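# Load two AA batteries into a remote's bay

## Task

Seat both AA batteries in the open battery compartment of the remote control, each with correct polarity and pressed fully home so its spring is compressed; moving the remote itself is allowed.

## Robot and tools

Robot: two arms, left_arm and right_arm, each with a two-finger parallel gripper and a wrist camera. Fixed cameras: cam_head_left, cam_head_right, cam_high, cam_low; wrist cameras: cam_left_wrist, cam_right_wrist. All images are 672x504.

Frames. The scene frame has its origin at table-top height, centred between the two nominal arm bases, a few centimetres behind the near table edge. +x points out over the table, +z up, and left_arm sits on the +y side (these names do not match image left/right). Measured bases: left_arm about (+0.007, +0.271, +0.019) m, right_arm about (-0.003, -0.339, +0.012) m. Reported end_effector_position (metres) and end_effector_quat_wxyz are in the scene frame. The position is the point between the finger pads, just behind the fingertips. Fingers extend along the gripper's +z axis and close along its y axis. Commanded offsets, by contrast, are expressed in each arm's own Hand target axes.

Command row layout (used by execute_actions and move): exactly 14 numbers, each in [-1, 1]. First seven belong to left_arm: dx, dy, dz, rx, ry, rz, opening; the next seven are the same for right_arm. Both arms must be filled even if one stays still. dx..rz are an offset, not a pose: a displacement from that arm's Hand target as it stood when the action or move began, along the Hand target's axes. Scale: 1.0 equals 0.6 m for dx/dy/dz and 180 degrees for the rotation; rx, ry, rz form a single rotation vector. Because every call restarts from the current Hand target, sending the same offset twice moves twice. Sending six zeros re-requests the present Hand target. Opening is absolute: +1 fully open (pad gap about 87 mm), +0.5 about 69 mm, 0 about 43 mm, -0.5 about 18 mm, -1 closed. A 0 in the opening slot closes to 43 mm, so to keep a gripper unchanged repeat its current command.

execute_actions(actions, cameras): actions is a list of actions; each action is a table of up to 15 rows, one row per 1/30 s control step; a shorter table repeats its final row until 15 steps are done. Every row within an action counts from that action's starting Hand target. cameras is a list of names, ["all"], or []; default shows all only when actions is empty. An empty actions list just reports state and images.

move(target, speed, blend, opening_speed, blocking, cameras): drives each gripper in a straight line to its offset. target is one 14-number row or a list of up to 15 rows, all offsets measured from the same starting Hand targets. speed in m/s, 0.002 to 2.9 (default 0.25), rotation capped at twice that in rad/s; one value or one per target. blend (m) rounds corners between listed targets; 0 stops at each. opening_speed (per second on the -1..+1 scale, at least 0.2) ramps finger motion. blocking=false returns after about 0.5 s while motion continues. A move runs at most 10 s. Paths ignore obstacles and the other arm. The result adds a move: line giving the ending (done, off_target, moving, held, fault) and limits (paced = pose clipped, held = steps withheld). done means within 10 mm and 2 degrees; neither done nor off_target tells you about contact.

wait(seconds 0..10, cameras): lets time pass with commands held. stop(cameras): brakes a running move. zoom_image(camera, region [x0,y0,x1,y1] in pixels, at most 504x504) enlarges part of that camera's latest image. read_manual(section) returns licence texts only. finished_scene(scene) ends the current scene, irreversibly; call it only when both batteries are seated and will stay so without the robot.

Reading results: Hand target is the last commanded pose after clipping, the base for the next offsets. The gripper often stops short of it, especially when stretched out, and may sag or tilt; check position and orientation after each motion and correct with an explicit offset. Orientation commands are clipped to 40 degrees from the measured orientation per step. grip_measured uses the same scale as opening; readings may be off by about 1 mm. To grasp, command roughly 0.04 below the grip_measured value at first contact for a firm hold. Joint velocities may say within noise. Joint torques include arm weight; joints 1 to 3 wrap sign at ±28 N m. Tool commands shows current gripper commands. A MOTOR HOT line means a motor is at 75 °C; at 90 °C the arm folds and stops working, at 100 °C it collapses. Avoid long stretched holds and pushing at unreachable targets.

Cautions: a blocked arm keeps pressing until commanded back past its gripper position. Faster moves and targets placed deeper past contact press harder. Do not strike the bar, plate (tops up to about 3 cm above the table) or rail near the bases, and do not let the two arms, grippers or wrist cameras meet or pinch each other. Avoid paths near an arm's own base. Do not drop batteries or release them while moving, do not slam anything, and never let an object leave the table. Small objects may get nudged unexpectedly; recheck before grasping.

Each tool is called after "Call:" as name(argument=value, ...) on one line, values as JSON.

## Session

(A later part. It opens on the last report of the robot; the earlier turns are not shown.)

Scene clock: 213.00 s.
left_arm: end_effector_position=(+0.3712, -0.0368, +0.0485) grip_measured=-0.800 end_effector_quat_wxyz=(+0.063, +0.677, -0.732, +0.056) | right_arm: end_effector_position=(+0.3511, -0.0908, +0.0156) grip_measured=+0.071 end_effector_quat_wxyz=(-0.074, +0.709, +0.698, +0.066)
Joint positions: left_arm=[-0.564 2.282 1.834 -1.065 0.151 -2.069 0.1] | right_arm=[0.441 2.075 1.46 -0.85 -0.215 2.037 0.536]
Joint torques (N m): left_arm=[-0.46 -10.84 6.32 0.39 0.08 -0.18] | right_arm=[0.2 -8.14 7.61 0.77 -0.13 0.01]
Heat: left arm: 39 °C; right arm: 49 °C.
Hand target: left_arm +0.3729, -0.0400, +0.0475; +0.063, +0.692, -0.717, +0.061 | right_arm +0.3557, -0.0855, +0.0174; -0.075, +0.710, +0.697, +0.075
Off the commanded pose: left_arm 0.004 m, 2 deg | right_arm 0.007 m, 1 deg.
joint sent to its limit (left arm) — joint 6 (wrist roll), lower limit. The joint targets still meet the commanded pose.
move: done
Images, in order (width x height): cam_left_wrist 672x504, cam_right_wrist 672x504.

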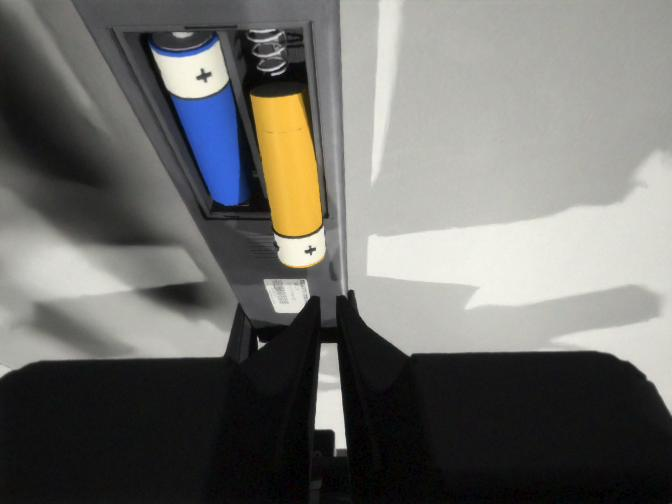

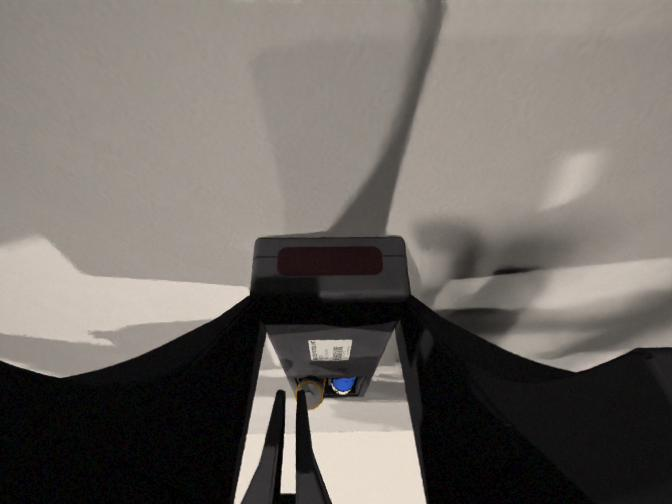

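Call:
move(target=[-0.002,0.016,0.004,0,0,0,-0.8,0,0,0,0,0,0,0.02], speed=0.06, cameras=["cam_left_wrist","cam_right_wrist"])

Call:
zoom_image(camera="cam_right_wrist", region=[280, 350, 410, 460])

Call:
zoom_image(camera="cam_left_wrist", region=[230, 160, 430, 350])

Scene clock: 214.27 s.
left_arm: end_effector_position=(+0.3627, -0.0336, +0.0363) grip_measured=-0.800 end_effector_quat_wxyz=(+0.072, +0.677, -0.731, +0.045) | right_arm: end_effector_position=(+0.3511, -0.0908, +0.0156) grip_measured=+0.071 end_effector_quat_wxyz=(-0.074, +0.709, +0.698, +0.066)
Joint positions: left_arm=[-0.565 2.281 1.782 -1.039 0.162 -2.069 0.1] | right_arm=[0.441 2.075 1.46 -0.85 -0.215 2.037 0.536]
Joint torques (N m): left_arm=[-1.11 -13.09 5.12 0.39 -0.03 -0.15] | right_arm=[0.09 -8.14 7.15 0.77 -0.2 0.03]
Heat: left arm: 39 °C; right arm: 49 °C.
Hand target: left_arm +0.3632, -0.0389, +0.0449; +0.063, +0.692, -0.717, +0.061 | right_arm +0.3557, -0.0855, +0.0174; -0.075, +0.710, +0.697, +0.075
Off the commanded pose: left_arm 0.010 m, 3 deg | right_arm 0.007 m, 1 deg.
joint sent to its limit (left arm) — joint 6 (wrist roll), lower limit. The joint targets still meet the commanded pose.
move: off_target (left_arm)
Images, in order (width x height): cam_left_wrist 672x504, cam_right_wrist 672x504.

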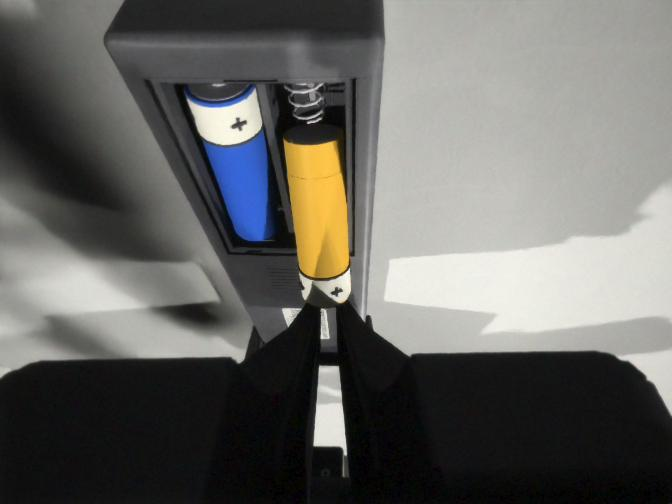

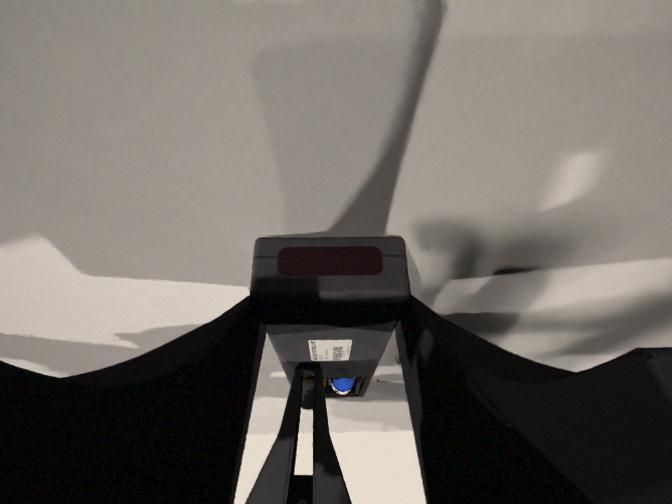

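Scaled by 3.877.

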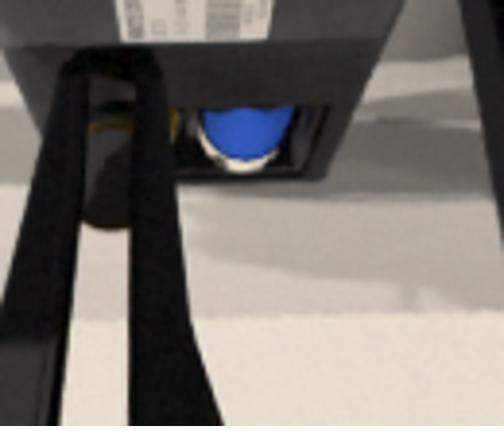

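Scaled by 2.520.

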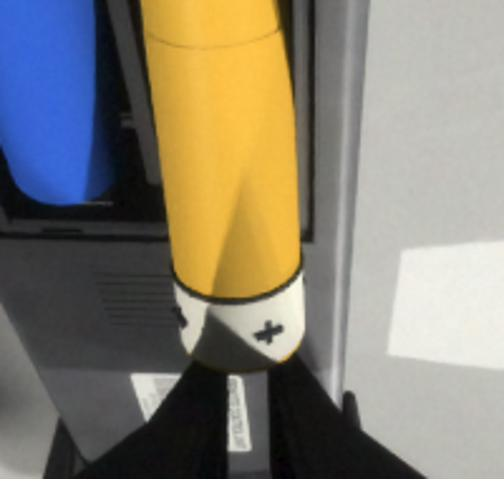

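Call:
move(target=[-0.05,0.003,-0.007,0,0,0,-0.8,0,0,0,0,0,0,0.02], speed=0.05, cameras=["cam_left_wrist","cam_right_wrist"])

Call:
zoom_image(camera="cam_right_wrist", region=[280, 350, 410, 460])

Call:
zoom_image(camera="cam_left_wrist", region=[230, 160, 430, 350])

Scene clock: 216.23 s.
left_arm: end_effector_position=(+0.3592, -0.0177, +0.0361) grip_measured=-0.800 end_effector_quat_wxyz=(+0.076, +0.687, -0.720, +0.058) | right_arm: end_effector_position=(+0.3505, -0.0885, +0.0158) grip_measured=+0.071 end_effector_quat_wxyz=(-0.074, +0.708, +0.699, +0.067)
Joint positions: left_arm=[-0.534 2.212 1.659 -0.965 0.177 -2.069 0.1] | right_arm=[0.446 2.075 1.46 -0.847 -0.217 2.037 0.536]
Joint torques (N m): left_arm=[0.69 -13.09 5.35 0.24 -0.13 -0.05] | right_arm=[-0.35 -7.99 7.35 0.74 -0.15 -0.01]
Heat: left arm: 40 °C; right arm: 49 °C.
Hand target: left_arm +0.3625, -0.0086, +0.0438; +0.063, +0.692, -0.717, +0.061 | right_arm +0.3557, -0.0854, +0.0174; -0.074, +0.709, +0.697, +0.075
Off the commanded pose: left_arm 0.012 m, 2 deg | right_arm 0.006 m, 1 deg.
move: off_target (left_arm)
Images, in order (width x height): cam_left_wrist 672x504, cam_right_wrist 672x504.

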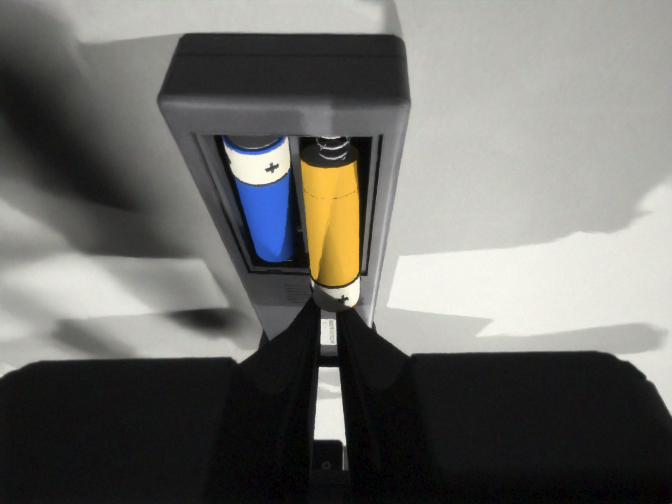

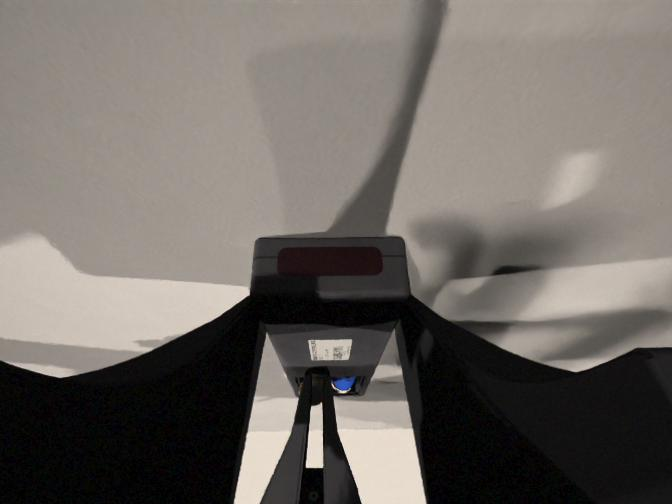

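Scaled by 3.877.

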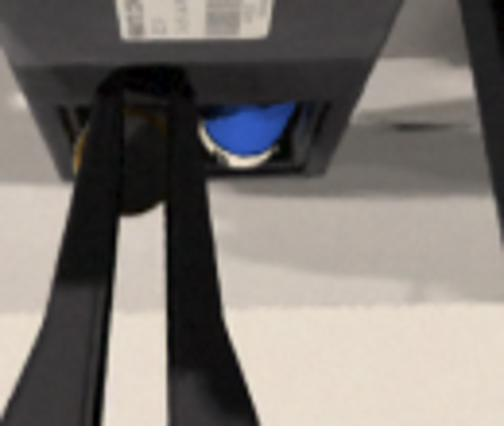

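Scaled by 2.520.

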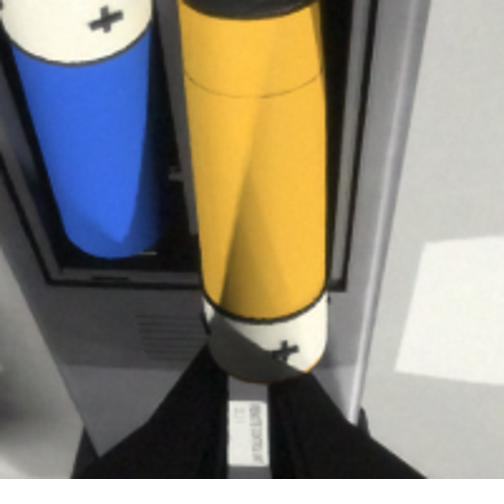

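Call:
move(target=[[0.012,-0.008,-0.008,0,0,0,-0.8,0,0,0,0,0,0,0.02]], speed=0.05)

Scene clock: 217.57 s.
left_arm: end_effector_position=(+0.3586, -0.0158, +0.0396) grip_measured=-0.800 end_effector_quat_wxyz=(+0.074, +0.688, -0.720, +0.051) | right_arm: end_effector_position=(+0.3506, -0.0885, +0.0158) grip_measured=+0.071 end_effector_quat_wxyz=(-0.074, +0.708, +0.699, +0.067)
Joint positions: left_arm=[-0.534 2.212 1.678 -0.996 0.169 -2.069 0.1] | right_arm=[0.446 2.075 1.46 -0.846 -0.217 2.037 0.536]
Joint torques (N m): left_arm=[0.1 -11.3 8.9 0.15 -0.13 -0.08] | right_arm=[-0.29 -8.1 7.53 0.76 -0.11 0.06]
Heat: left arm: 40 °C; right arm: 49 °C.
Hand target: left_arm +0.3671, -0.0151, +0.0498; +0.063, +0.692, -0.717, +0.061 | right_arm +0.3557, -0.0854, +0.0174; -0.074, +0.709, +0.697, +0.075
Off the commanded pose: left_arm 0.013 m, 2 deg | right_arm 0.006 m, 1 deg.
move: off_target (left_arm)

Call:
move(target=[[0.012,-0.01,0.012,0,0,0,-0.8,0,0,0,0,0,0,0.02]], speed=0.05)

Scene clock: 218.57 s.
left_arm: end_effector_position=(+0.3671, -0.0205, +0.0402) grip_measured=-0.800 end_effector_quat_wxyz=(+0.071, +0.687, -0.721, +0.057) | right_arm: end_effector_position=(+0.3506, -0.0885, +0.0158) grip_measured=+0.071 end_effector_quat_wxyz=(-0.074, +0.708, +0.699, +0.067)
Joint positions: left_arm=[-0.534 2.237 1.721 -1.001 0.168 -2.069 0.1] | right_arm=[0.446 2.075 1.46 -0.846 -0.217 2.037 0.536]
Joint torques (N m): left_arm=[-0.59 -10.1 9.2 0.23 -0.13 -0.19] | right_arm=[-0.08 -8.24 7.6 0.75 -0.1 0.02]
Heat: left arm: 40 °C; right arm: 49 °C.
Hand target: left_arm +0.3727, -0.0235, +0.0438; +0.063, +0.692, -0.717, +0.060 | right_arm +0.3557, -0.0854, +0.0174; -0.074, +0.709, +0.697, +0.075
Off the commanded pose: left_arm 0.008 m, 1 deg | right_arm 0.006 m, 1 deg.
joint sent to its limit (left arm) — joint 6 (wrist roll), lower limit. The joint targets still meet the commanded pose.
move: done

Call:
move(target=[-0.04,0.008,0.0,0,0,0,-0.8,0,0,0,0,0,0,0.02], speed=0.05, cameras=["cam_left_wrist","cam_right_wrist"])

Call:
zoom_image(camera="cam_right_wrist", region=[280, 350, 410, 460])

Call:
zoom_image(camera="cam_left_wrist", region=[230, 160, 430, 350])

Scene clock: 219.97 s.
left_arm: end_effector_position=(+0.3647, -0.0145, +0.0363) grip_measured=-0.800 end_effector_quat_wxyz=(+0.084, +0.688, -0.718, +0.065) | right_arm: end_effector_position=(+0.3502, -0.0876, +0.0157) grip_measured=+0.071 end_effector_quat_wxyz=(-0.076, +0.707, +0.699, +0.068)
Joint positions: left_arm=[-0.514 2.217 1.662 -0.958 0.196 -2.056 0.1] | right_arm=[0.446 2.077 1.46 -0.845 -0.221 2.038 0.536]
Joint torques (N m): left_arm=[1.24 -12.64 5.03 0.2 -0.32 0.09] | right_arm=[-0.13 -8.13 7.56 0.72 -0.11 -0.02]
Heat: left arm: 40 °C; right arm: 49 °C.
Hand target: left_arm +0.3689, +0.0003, +0.0398; +0.063, +0.692, -0.717, +0.061 | right_arm +0.3557, -0.0855, +0.0173; -0.074, +0.709, +0.697, +0.075
Off the commanded pose: left_arm 0.016 m, 2 deg | right_arm 0.006 m, 1 deg.
move: off_target (left_arm)
Images, in order (width x height): cam_left_wrist 672x504, cam_right_wrist 672x504.

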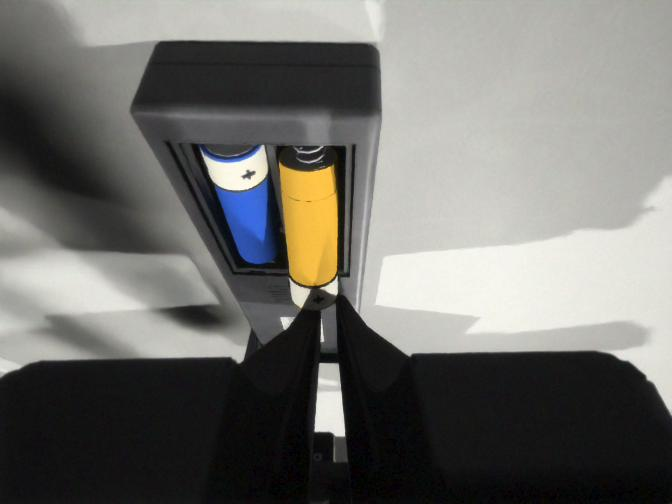

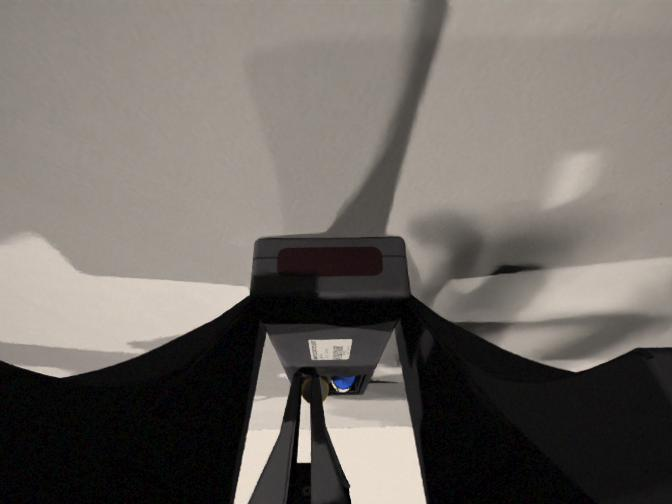

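Scaled by 3.877.

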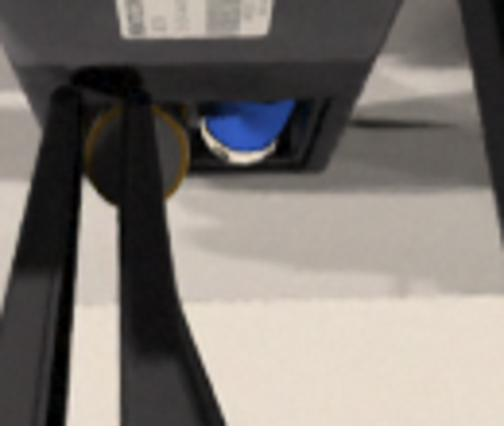

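Scaled by 2.520.

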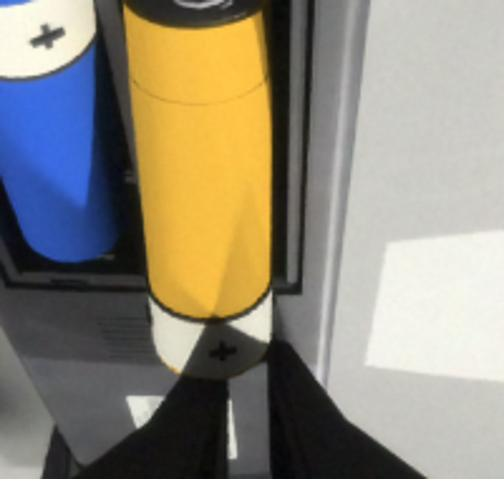

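Call:
move(target=[[0.015,0.005,0.0,0,0,0,-0.8,0,0,0,0,0,0,0.02]], speed=0.05)

Scene clock: 221.17 s.
left_arm: end_effector_position=(+0.3644, -0.0149, +0.0363) grip_measured=-0.800 end_effector_quat_wxyz=(+0.084, +0.688, -0.718, +0.065) | right_arm: end_effector_position=(+0.3502, -0.0876, +0.0157) grip_measured=+0.071 end_effector_quat_wxyz=(-0.076, +0.707, +0.699, +0.068)
Joint positions: left_arm=[-0.515 2.217 1.662 -0.958 0.196 -2.056 0.1] | right_arm=[0.446 2.077 1.46 -0.845 -0.221 2.038 0.536]
Joint torques (N m): left_arm=[-0.79 -12.52 5.98 0.21 -0.34 -0.11] | right_arm=[-0.24 -8.17 7.54 0.72 -0.11 0.02]
Heat: left arm: 40 °C; right arm: 49 °C.
Hand target: left_arm +0.3655, -0.0085, +0.0413; +0.063, +0.692, -0.717, +0.061 | right_arm +0.3557, -0.0855, +0.0173; -0.074, +0.709, +0.697, +0.075
Off the commanded pose: left_arm 0.008 m, 2 deg | right_arm 0.006 m, 1 deg.
move: done

Call:
move(target=[[0.015,0.006,0.0,0,0,0,-0.8,0,0,0,0,0,0,0.02]], speed=0.05)

Scene clock: 222.33 s.
left_arm: end_effector_position=(+0.3617, -0.0183, +0.0358) grip_measured=-0.800 end_effector_quat_wxyz=(+0.078, +0.687, -0.719, +0.062) | right_arm: end_effector_position=(+0.3502, -0.0876, +0.0157) grip_measured=+0.071 end_effector_quat_wxyz=(-0.076, +0.707, +0.699, +0.068)
Joint positions: left_arm=[-0.529 2.216 1.662 -0.959 0.184 -2.068 0.1] | right_arm=[0.446 2.077 1.46 -0.845 -0.221 2.038 0.536]
Joint torques (N m): left_arm=[-1.22 -12.36 6.8 0.12 -0.26 -0.19] | right_arm=[-0.27 -8.64 7.47 0.74 -0.08 0]
Heat: left arm: 40 °C; right arm: 49 °C.
Hand target: left_arm +0.3616, -0.0172, +0.0428; +0.063, +0.692, -0.717, +0.060 | right_arm +0.3557, -0.0855, +0.0173; -0.074, +0.709, +0.697, +0.075
Off the commanded pose: left_arm 0.007 m, 2 deg | right_arm 0.006 m, 1 deg.
joint sent to its limit (left arm) — joint 6 (wrist roll), lower limit. The joint targets still meet the commanded pose.
move: done

Now x=.3617. Push +y harder.

Call:
move(target=[-0.055,0,-0.005,0,0,0,-0.8,0,0,0,0,0,0,0.02], speed=0.06, cameras=["cam_left_wrist","cam_right_wrist"])

Call:
zoom_image(camera="cam_right_wrist", region=[280, 350, 410, 460])

Call:
zoom_image(camera="cam_left_wrist", region=[230, 160, 430, 350])

Scene clock: 223.93 s.
left_arm: end_effector_position=(+0.3586, -0.0045, +0.0359) grip_measured=-0.800 end_effector_quat_wxyz=(+0.089, +0.685, -0.719, +0.071) | right_arm: end_effector_position=(+0.3504, -0.0805, +0.0161) grip_measured=+0.071 end_effector_quat_wxyz=(-0.081, +0.703, +0.702, +0.077)
Joint positions: left_arm=[-0.494 2.176 1.588 -0.921 0.213 -2.031 0.1] | right_arm=[0.456 2.08 1.46 -0.827 -0.236 2.038 0.536]
Joint torques (N m): left_arm=[1.74 -12.83 5.14 0.05 -0.47 0.08] | right_arm=[-1.11 -8.79 7.5 0.58 0.12 0]
Heat: left arm: 40 °C; right arm: 50 °C.
Hand target: left_arm +0.3628, +0.0158, +0.0400; +0.063, +0.692, -0.717, +0.061 | right_arm +0.3557, -0.0854, +0.0173; -0.074, +0.710, +0.697, +0.075
Off the commanded pose: left_arm 0.021 m, 3 deg | right_arm 0.007 m, 1 deg.
move: off_target (left_arm)
Images, in order (width x height): cam_left_wrist 672x504, cam_right_wrist 672x504.

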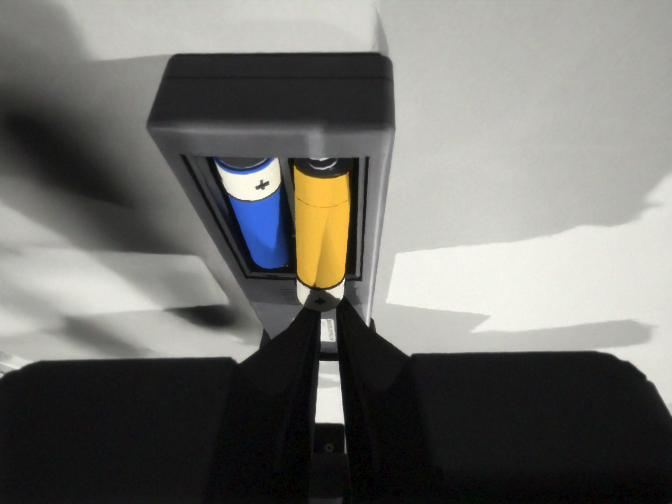

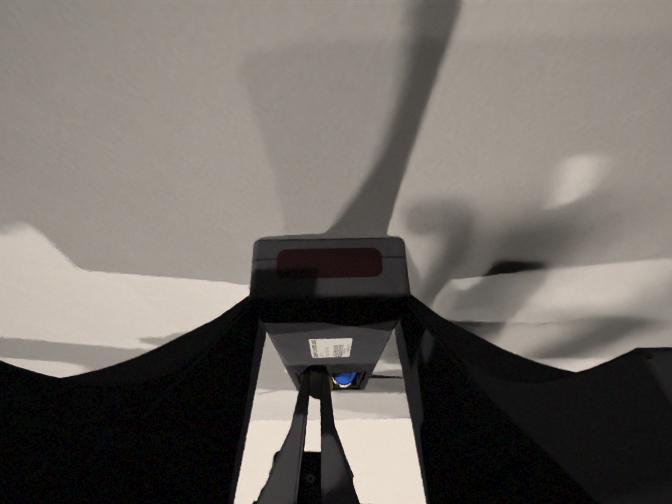

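Scaled by 3.877.

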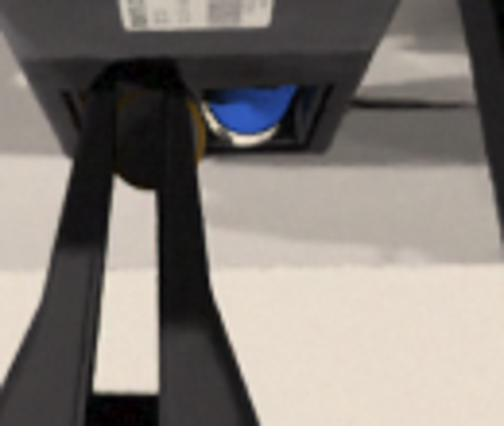

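Scaled by 2.520.

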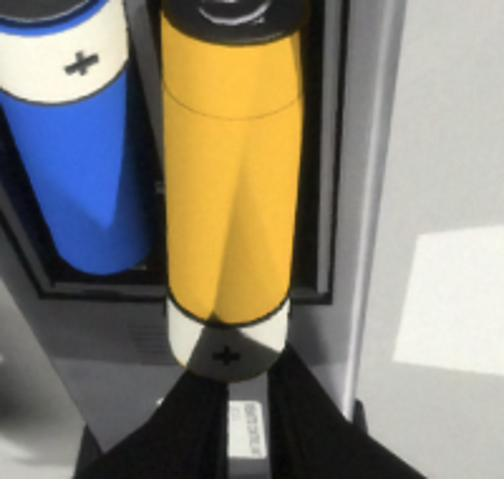

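Call:
move(target=[0,0.002,0,0,0,0,-0.8,-0.03,0,0,0,0,0,0.02], speed=0.04, cameras=["cam_left_wrist","cam_right_wrist"])

Call:
zoom_image(camera="cam_right_wrist", region=[280, 350, 410, 460])

Call:
zoom_image(camera="cam_left_wrist", region=[230, 160, 430, 350])

Scene clock: 225.63 s.
left_arm: end_effector_position=(+0.3578, -0.0049, +0.0359) grip_measured=-0.800 end_effector_quat_wxyz=(+0.091, +0.685, -0.719, +0.073) | right_arm: end_effector_position=(+0.3523, -0.0822, +0.0157) grip_measured=+0.070 end_effector_quat_wxyz=(-0.094, +0.700, +0.703, +0.089)
Joint positions: left_arm=[-0.494 2.173 1.581 -0.915 0.217 -2.03 0.1] | right_arm=[0.436 2.08 1.445 -0.802 -0.271 2.017 0.535]
Joint torques (N m): left_arm=[1.74 -12.78 4.98 0.05 -0.53 0.14] | right_arm=[-2.33 -9.87 4.41 0.51 0.34 -0.21]
Heat: left arm: 41 °C; right arm: 50 °C.
Hand target: left_arm +0.3615, +0.0158, +0.0399; +0.063, +0.692, -0.717, +0.060 | right_arm +0.3553, -0.1031, +0.0135; -0.074, +0.709, +0.697, +0.075
Off the commanded pose: left_arm 0.022 m, 4 deg | right_arm 0.021 m, 3 deg.
move: off_target (left_arm, right_arm)
Images, in order (width x height): cam_left_wrist 672x504, cam_right_wrist 672x504.

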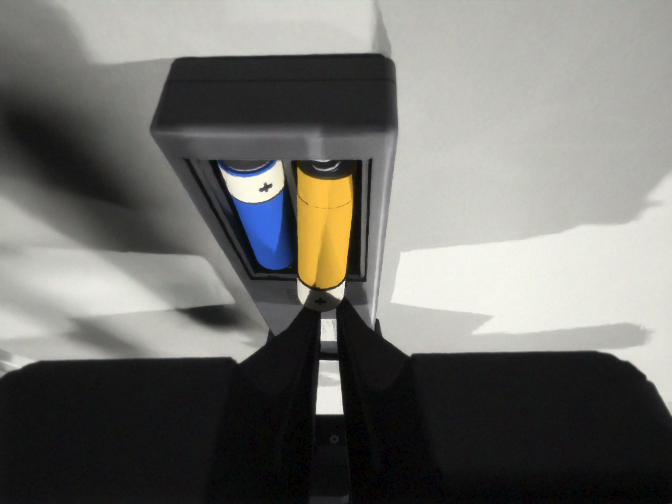

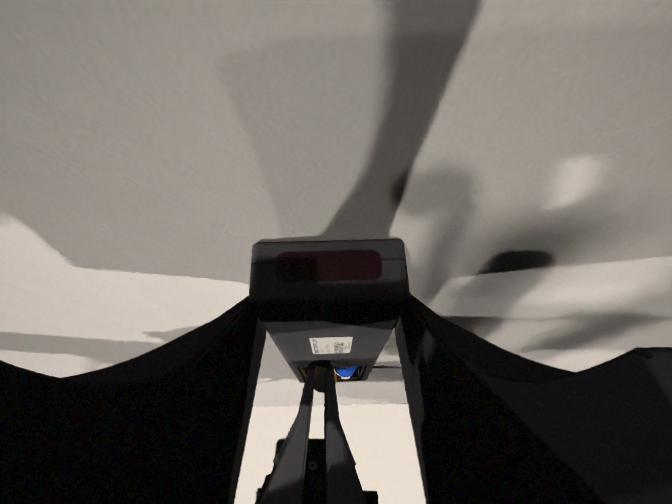

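Scaled by 3.877.

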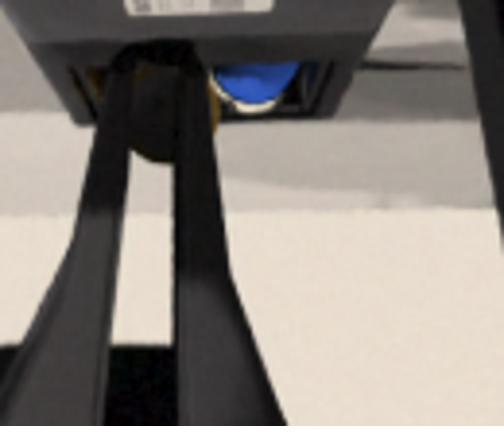

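Scaled by 2.520.

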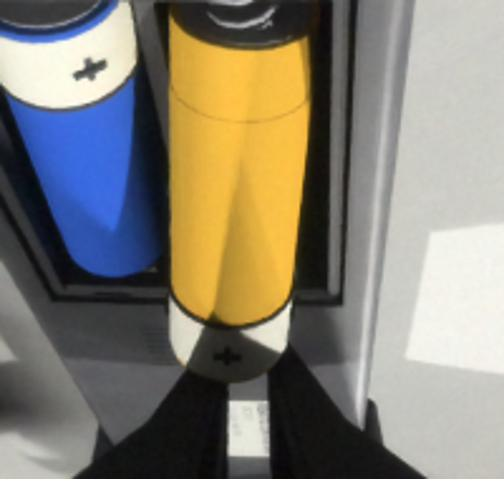

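Call:
move(target=[-0.03,0.005,0,0,0,0,-0.8,-0.03,0,0,0,0,0,0.02], speed=0.04, cameras=["cam_left_wrist","cam_right_wrist"])

Call:
zoom_image(camera="cam_right_wrist", region=[280, 350, 410, 460])

Call:
zoom_image(camera="cam_left_wrist", region=[230, 160, 430, 350])

Scene clock: 227.47 s.
left_arm: end_effector_position=(+0.3533, +0.0001, +0.0394) grip_measured=-0.800 end_effector_quat_wxyz=(+0.105, +0.676, -0.724, +0.089) | right_arm: end_effector_position=(+0.3538, -0.0848, +0.0151) grip_measured=+0.068 end_effector_quat_wxyz=(-0.115, +0.693, +0.703, +0.109)
Joint positions: left_arm=[-0.473 2.136 1.523 -0.877 0.256 -1.993 0.1] | right_arm=[0.407 2.077 1.413 -0.759 -0.328 1.984 0.534]
Joint torques (N m): left_arm=[2.96 -12.29 4.78 -0.03 -0.82 0.05] | right_arm=[-3.4 -10.52 4.03 0.24 0.89 -0.22]
Heat: left arm: 41 °C; right arm: 50 °C.
Hand target: left_arm +0.3592, +0.0337, +0.0369; +0.063, +0.692, -0.717, +0.060 | right_arm +0.3550, -0.1207, +0.0098; -0.074, +0.709, +0.697, +0.075
Off the commanded pose: left_arm 0.034 m, 6 deg | right_arm 0.036 m, 6 deg.
move: off_target (left_arm, right_arm)
Images, in order (width x height): cam_left_wrist 672x504, cam_right_wrist 672x504.

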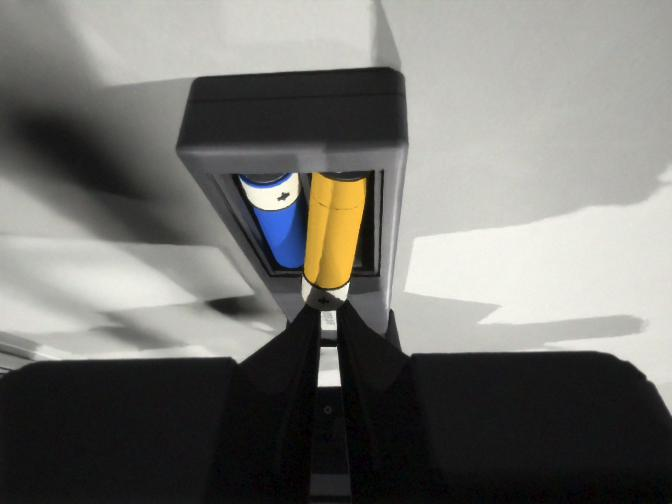

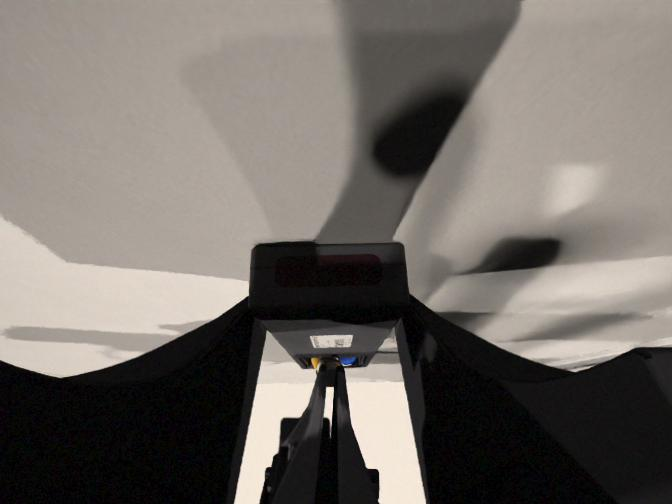

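Scaled by 3.877.

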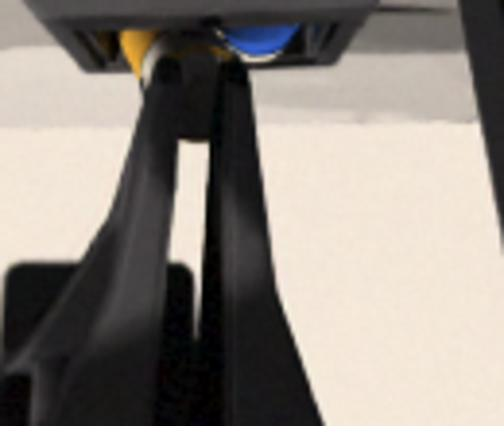

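Scaled by 2.520.

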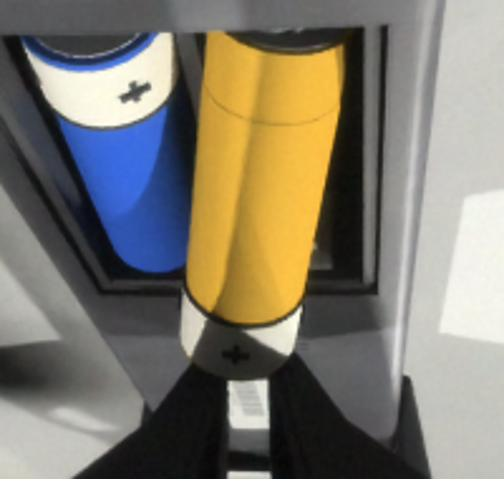

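Call:
move(target=[0.02,-0.018,0.0,0,0,0,-0.8,0.012,0,0,0,0,0,0.02], speed=0.04, cameras=["cam_left_wrist","cam_right_wrist"])

Call:
zoom_image(camera="cam_right_wrist", region=[280, 350, 410, 460])

Call:
zoom_image(camera="cam_left_wrist", region=[230, 160, 430, 350])

Scene clock: 228.97 s.
left_arm: end_effector_position=(+0.3660, +0.0007, +0.0510) grip_measured=-0.800 end_effector_quat_wxyz=(+0.087, +0.677, -0.724, +0.097) | right_arm: end_effector_position=(+0.3538, -0.0847, +0.0151) grip_measured=+0.068 end_effector_quat_wxyz=(-0.115, +0.693, +0.703, +0.109)
Joint positions: left_arm=[-0.468 2.136 1.576 -0.904 0.228 -1.993 0.1] | right_arm=[0.407 2.077 1.413 -0.759 -0.328 1.984 0.534]
Joint torques (N m): left_arm=[1.26 -8.18 7.71 -0.05 -0.62 0] | right_arm=[-2.3 -10.37 4.85 0.2 0.9 -0.11]
Heat: left arm: 41 °C; right arm: 51 °C.
Hand target: left_arm +0.3696, +0.0215, +0.0389; +0.063, +0.692, -0.717, +0.060 | right_arm +0.3552, -0.1136, +0.0113; -0.074, +0.709, +0.697, +0.075
Off the commanded pose: left_arm 0.024 m, 5 deg | right_arm 0.029 m, 6 deg.
move: off_target (left_arm, right_arm)
Images, in order (width x height): cam_left_wrist 672x504, cam_right_wrist 672x504.

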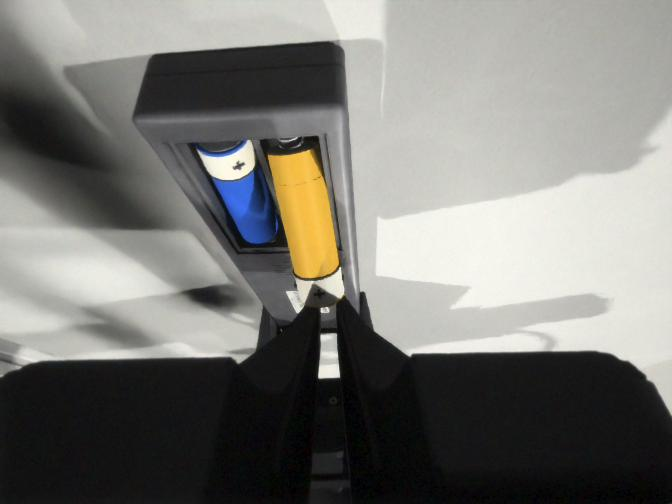

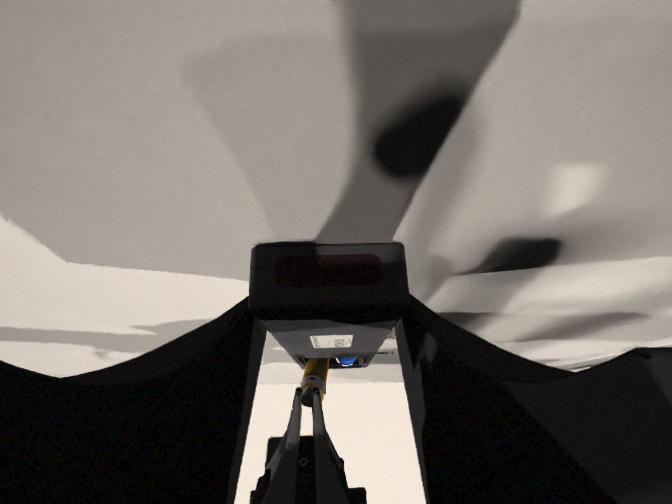

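Scaled by 3.877.

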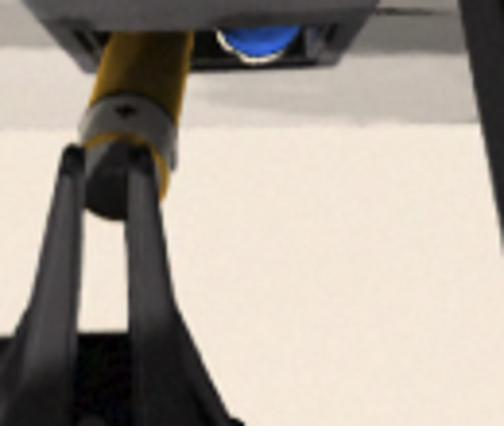

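Scaled by 2.520.

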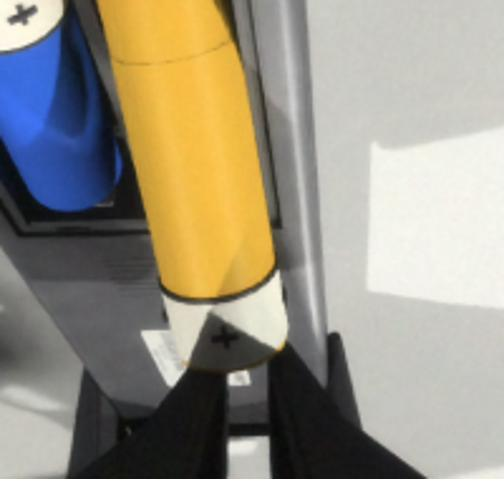

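Call:
move(target=[0.07,0.0,-0.02,0,0,0,-0.8,0,0,0,0,0,0,0.02], speed=0.06, cameras=["cam_left_wrist","cam_right_wrist"])

Call:
zoom_image(camera="cam_right_wrist", region=[280, 330, 410, 440])

Call:
zoom_image(camera="cam_left_wrist", region=[230, 160, 430, 350])

Scene clock: 231.07 s.
left_arm: end_effector_position=(+0.3626, -0.0159, +0.0554) grip_measured=-0.800 end_effector_quat_wxyz=(+0.071, +0.686, -0.722, +0.059) | right_arm: end_effector_position=(+0.3553, -0.0918, +0.0152) grip_measured=+0.068 end_effector_quat_wxyz=(-0.110, +0.699, +0.699, +0.103)
Joint positions: left_arm=[-0.529 2.196 1.714 -1.033 0.168 -2.062 0.1] | right_arm=[0.395 2.074 1.413 -0.772 -0.316 1.983 0.534]
Joint torques (N m): left_arm=[-0.69 -9.76 9.25 0.17 -0.14 -0.14] | right_arm=[-1.28 -10.11 5.16 0.31 0.79 -0.17]
Heat: left arm: 41 °C; right arm: 51 °C.
Hand target: left_arm +0.3682, -0.0178, +0.0581; +0.063, +0.692, -0.717, +0.061 | right_arm +0.3552, -0.1137, +0.0114; -0.074, +0.710, +0.697, +0.075
Off the commanded pose: left_arm 0.006 m, 1 deg | right_arm 0.022 m, 5 deg.
move: off_target (right_arm)
Images, in order (width x height): cam_left_wrist 672x504, cam_right_wrist 672x504.

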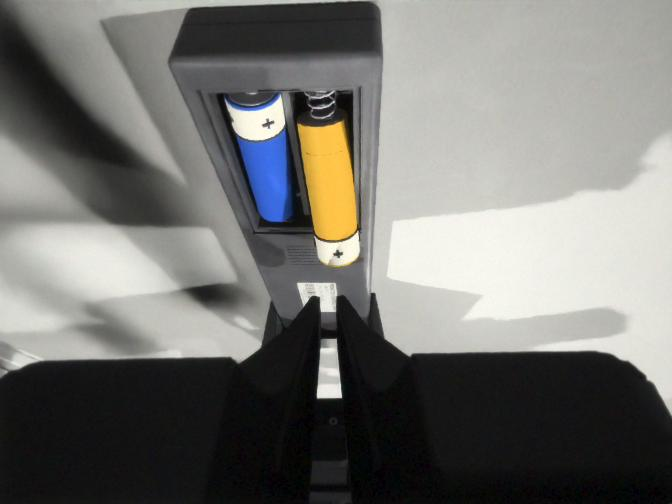

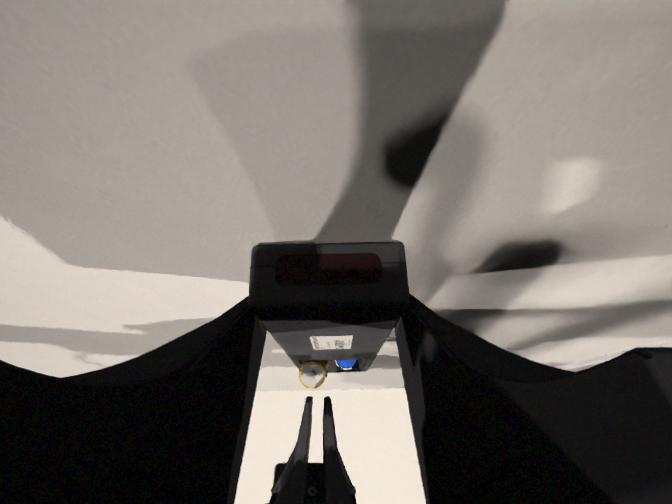

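Scaled by 3.877.

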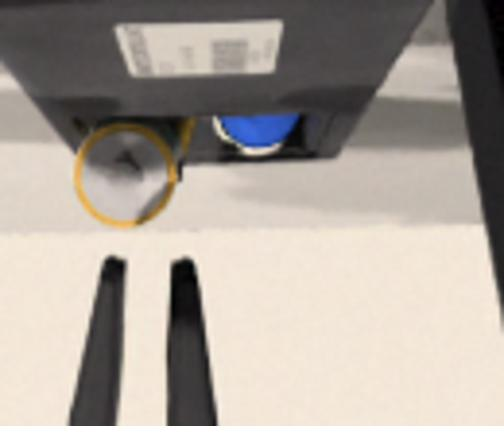

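Scaled by 2.520.

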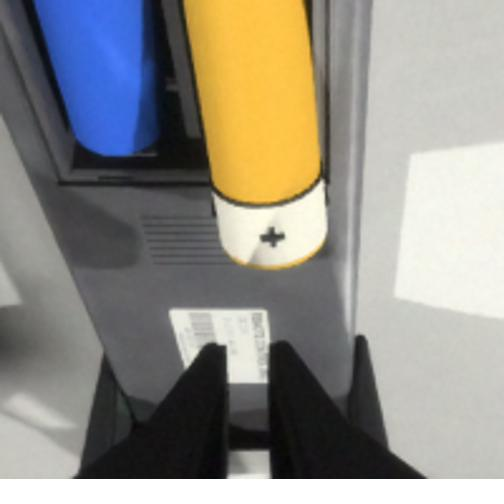

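Call:
move(target=[[0.03,-0.004,0.0,0,0,0,-0.8,0,0,0,0,0,0,0.02],[0.026,-0.0065,0.025,0,0,0,-0.8,0,0,0,0,0,0,0.02]], speed=0.06, cameras=["cam_left_wrist","cam_right_wrist"])

Call:
zoom_image(camera="cam_right_wrist", region=[280, 330, 410, 440])

Call:
zoom_image(camera="cam_left_wrist", region=[230, 160, 430, 350])

Scene clock: 233.83 s.
left_arm: end_effector_position=(+0.3685, -0.0348, +0.0493) grip_measured=-0.800 end_effector_quat_wxyz=(+0.071, +0.678, -0.729, +0.059) | right_arm: end_effector_position=(+0.3553, -0.0918, +0.0152) grip_measured=+0.068 end_effector_quat_wxyz=(-0.110, +0.699, +0.699, +0.103)
Joint positions: left_arm=[-0.558 2.265 1.804 -1.05 0.168 -2.068 0.1] | right_arm=[0.395 2.074 1.413 -0.772 -0.316 1.983 0.534]
Joint torques (N m): left_arm=[-0.44 -10.54 6.57 0.37 -0.06 -0.19] | right_arm=[-1.26 -10.03 5 0.38 0.76 -0.16]
Heat: left arm: 41 °C; right arm: 52 °C.
Hand target: left_arm +0.3714, -0.0359, +0.0461; +0.063, +0.692, -0.717, +0.061 | right_arm +0.3552, -0.1137, +0.0114; -0.074, +0.710, +0.697, +0.075
Off the commanded pose: left_arm 0.005 m, 2 deg | right_arm 0.022 m, 5 deg.
joint sent to its limit (left arm) — joint 6 (wrist roll), lower limit. The joint targets still meet the commanded pose.
move: off_target (right_arm)
Images, in order (width x height): cam_left_wrist 672x504, cam_right_wrist 672x504.

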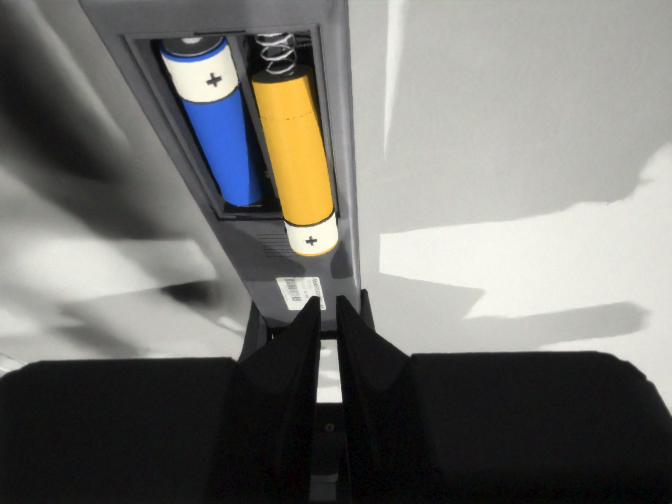

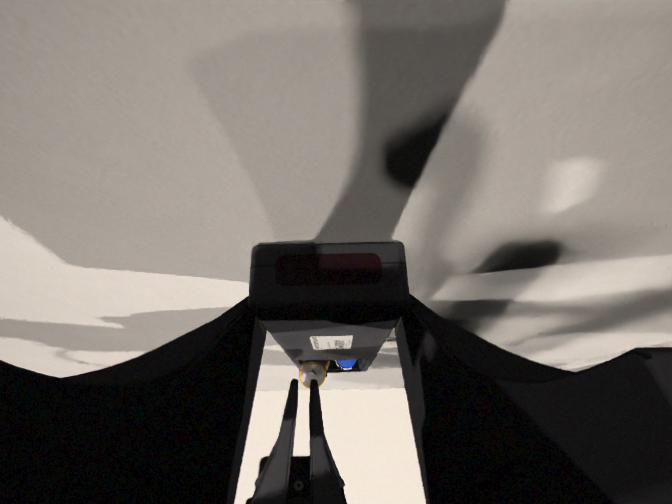

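Scaled by 3.877.

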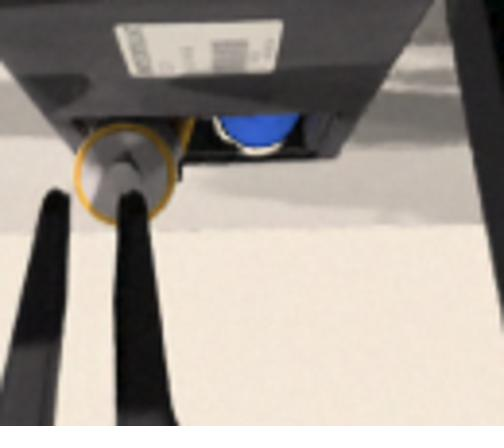

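Scaled by 2.520.

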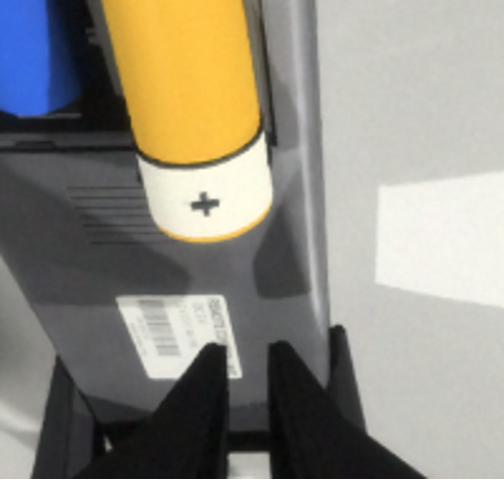

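Call:
move(target=[-0.036,0.0,0.003,0,0,0,-0.8,0,0,0,0,0,0,0.02], speed=0.06, cameras=["cam_left_wrist","cam_right_wrist"])

Call:
zoom_image(camera="cam_right_wrist", region=[280, 330, 410, 440])

Call:
zoom_image(camera="cam_left_wrist", region=[230, 160, 430, 350])

Scene clock: 235.50 s.
left_arm: end_effector_position=(+0.3642, -0.0252, +0.0362) grip_measured=-0.800 end_effector_quat_wxyz=(+0.083, +0.685, -0.721, +0.055) | right_arm: end_effector_position=(+0.3552, -0.0919, +0.0151) grip_measured=+0.068 end_effector_quat_wxyz=(-0.110, +0.699, +0.699, +0.103)
Joint positions: left_arm=[-0.537 2.253 1.726 -1 0.19 -2.068 0.1] | right_arm=[0.395 2.074 1.413 -0.773 -0.316 1.983 0.534]
Joint torques (N m): left_arm=[0.92 -12.88 5.2 0.32 -0.32 -0.03] | right_arm=[-1.26 -10.03 4.85 0.25 0.75 -0.13]
Heat: left arm: 41 °C; right arm: 52 °C.
Hand target: left_arm +0.3721, -0.0150, +0.0406; +0.063, +0.692, -0.717, +0.061 | right_arm +0.3552, -0.1137, +0.0114; -0.074, +0.710, +0.697, +0.075
Off the commanded pose: left_arm 0.014 m, 3 deg | right_arm 0.022 m, 5 deg.
move: off_target (left_arm, right_arm)
Images, in order (width x height): cam_left_wrist 672x504, cam_right_wrist 672x504.

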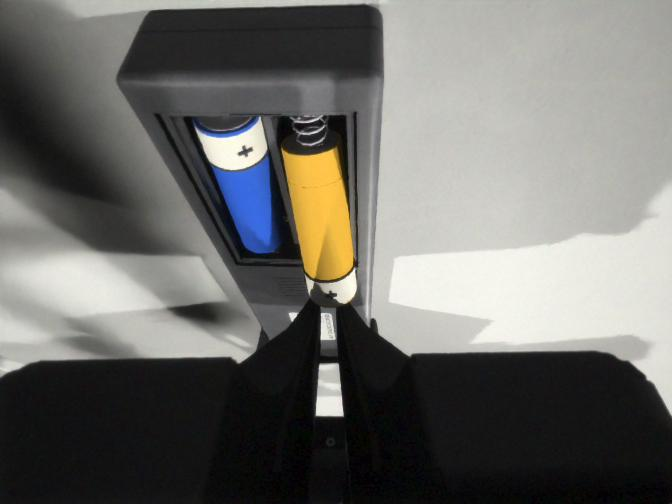

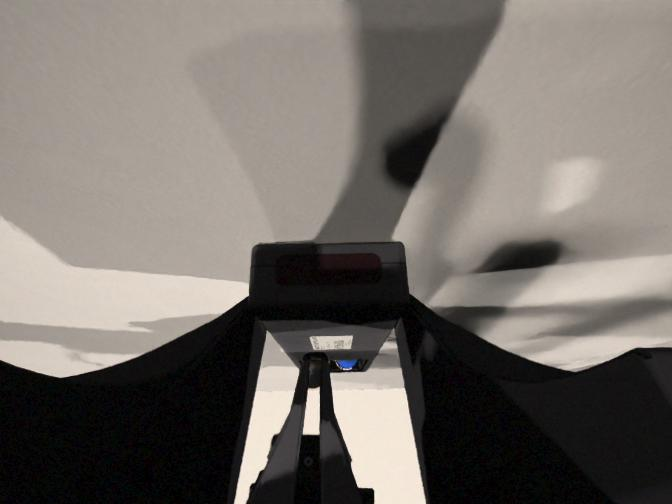

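Scaled by 3.877.

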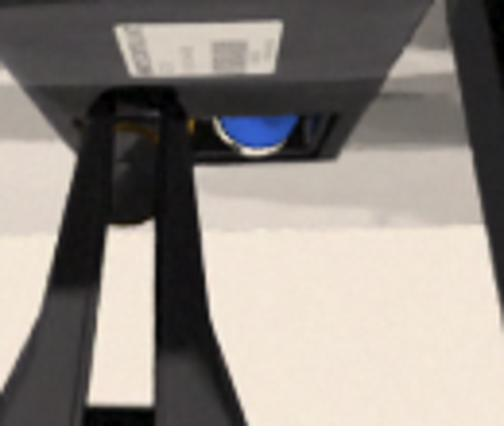

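Scaled by 2.520.

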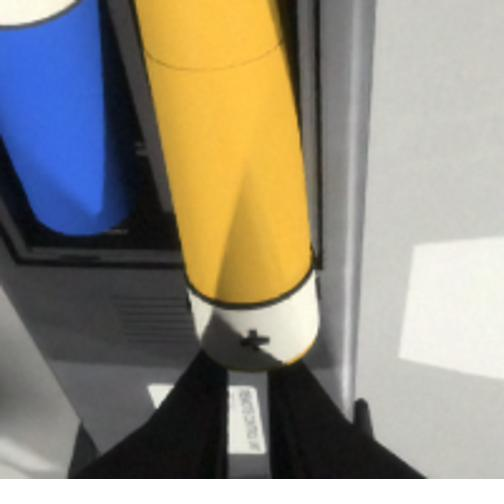

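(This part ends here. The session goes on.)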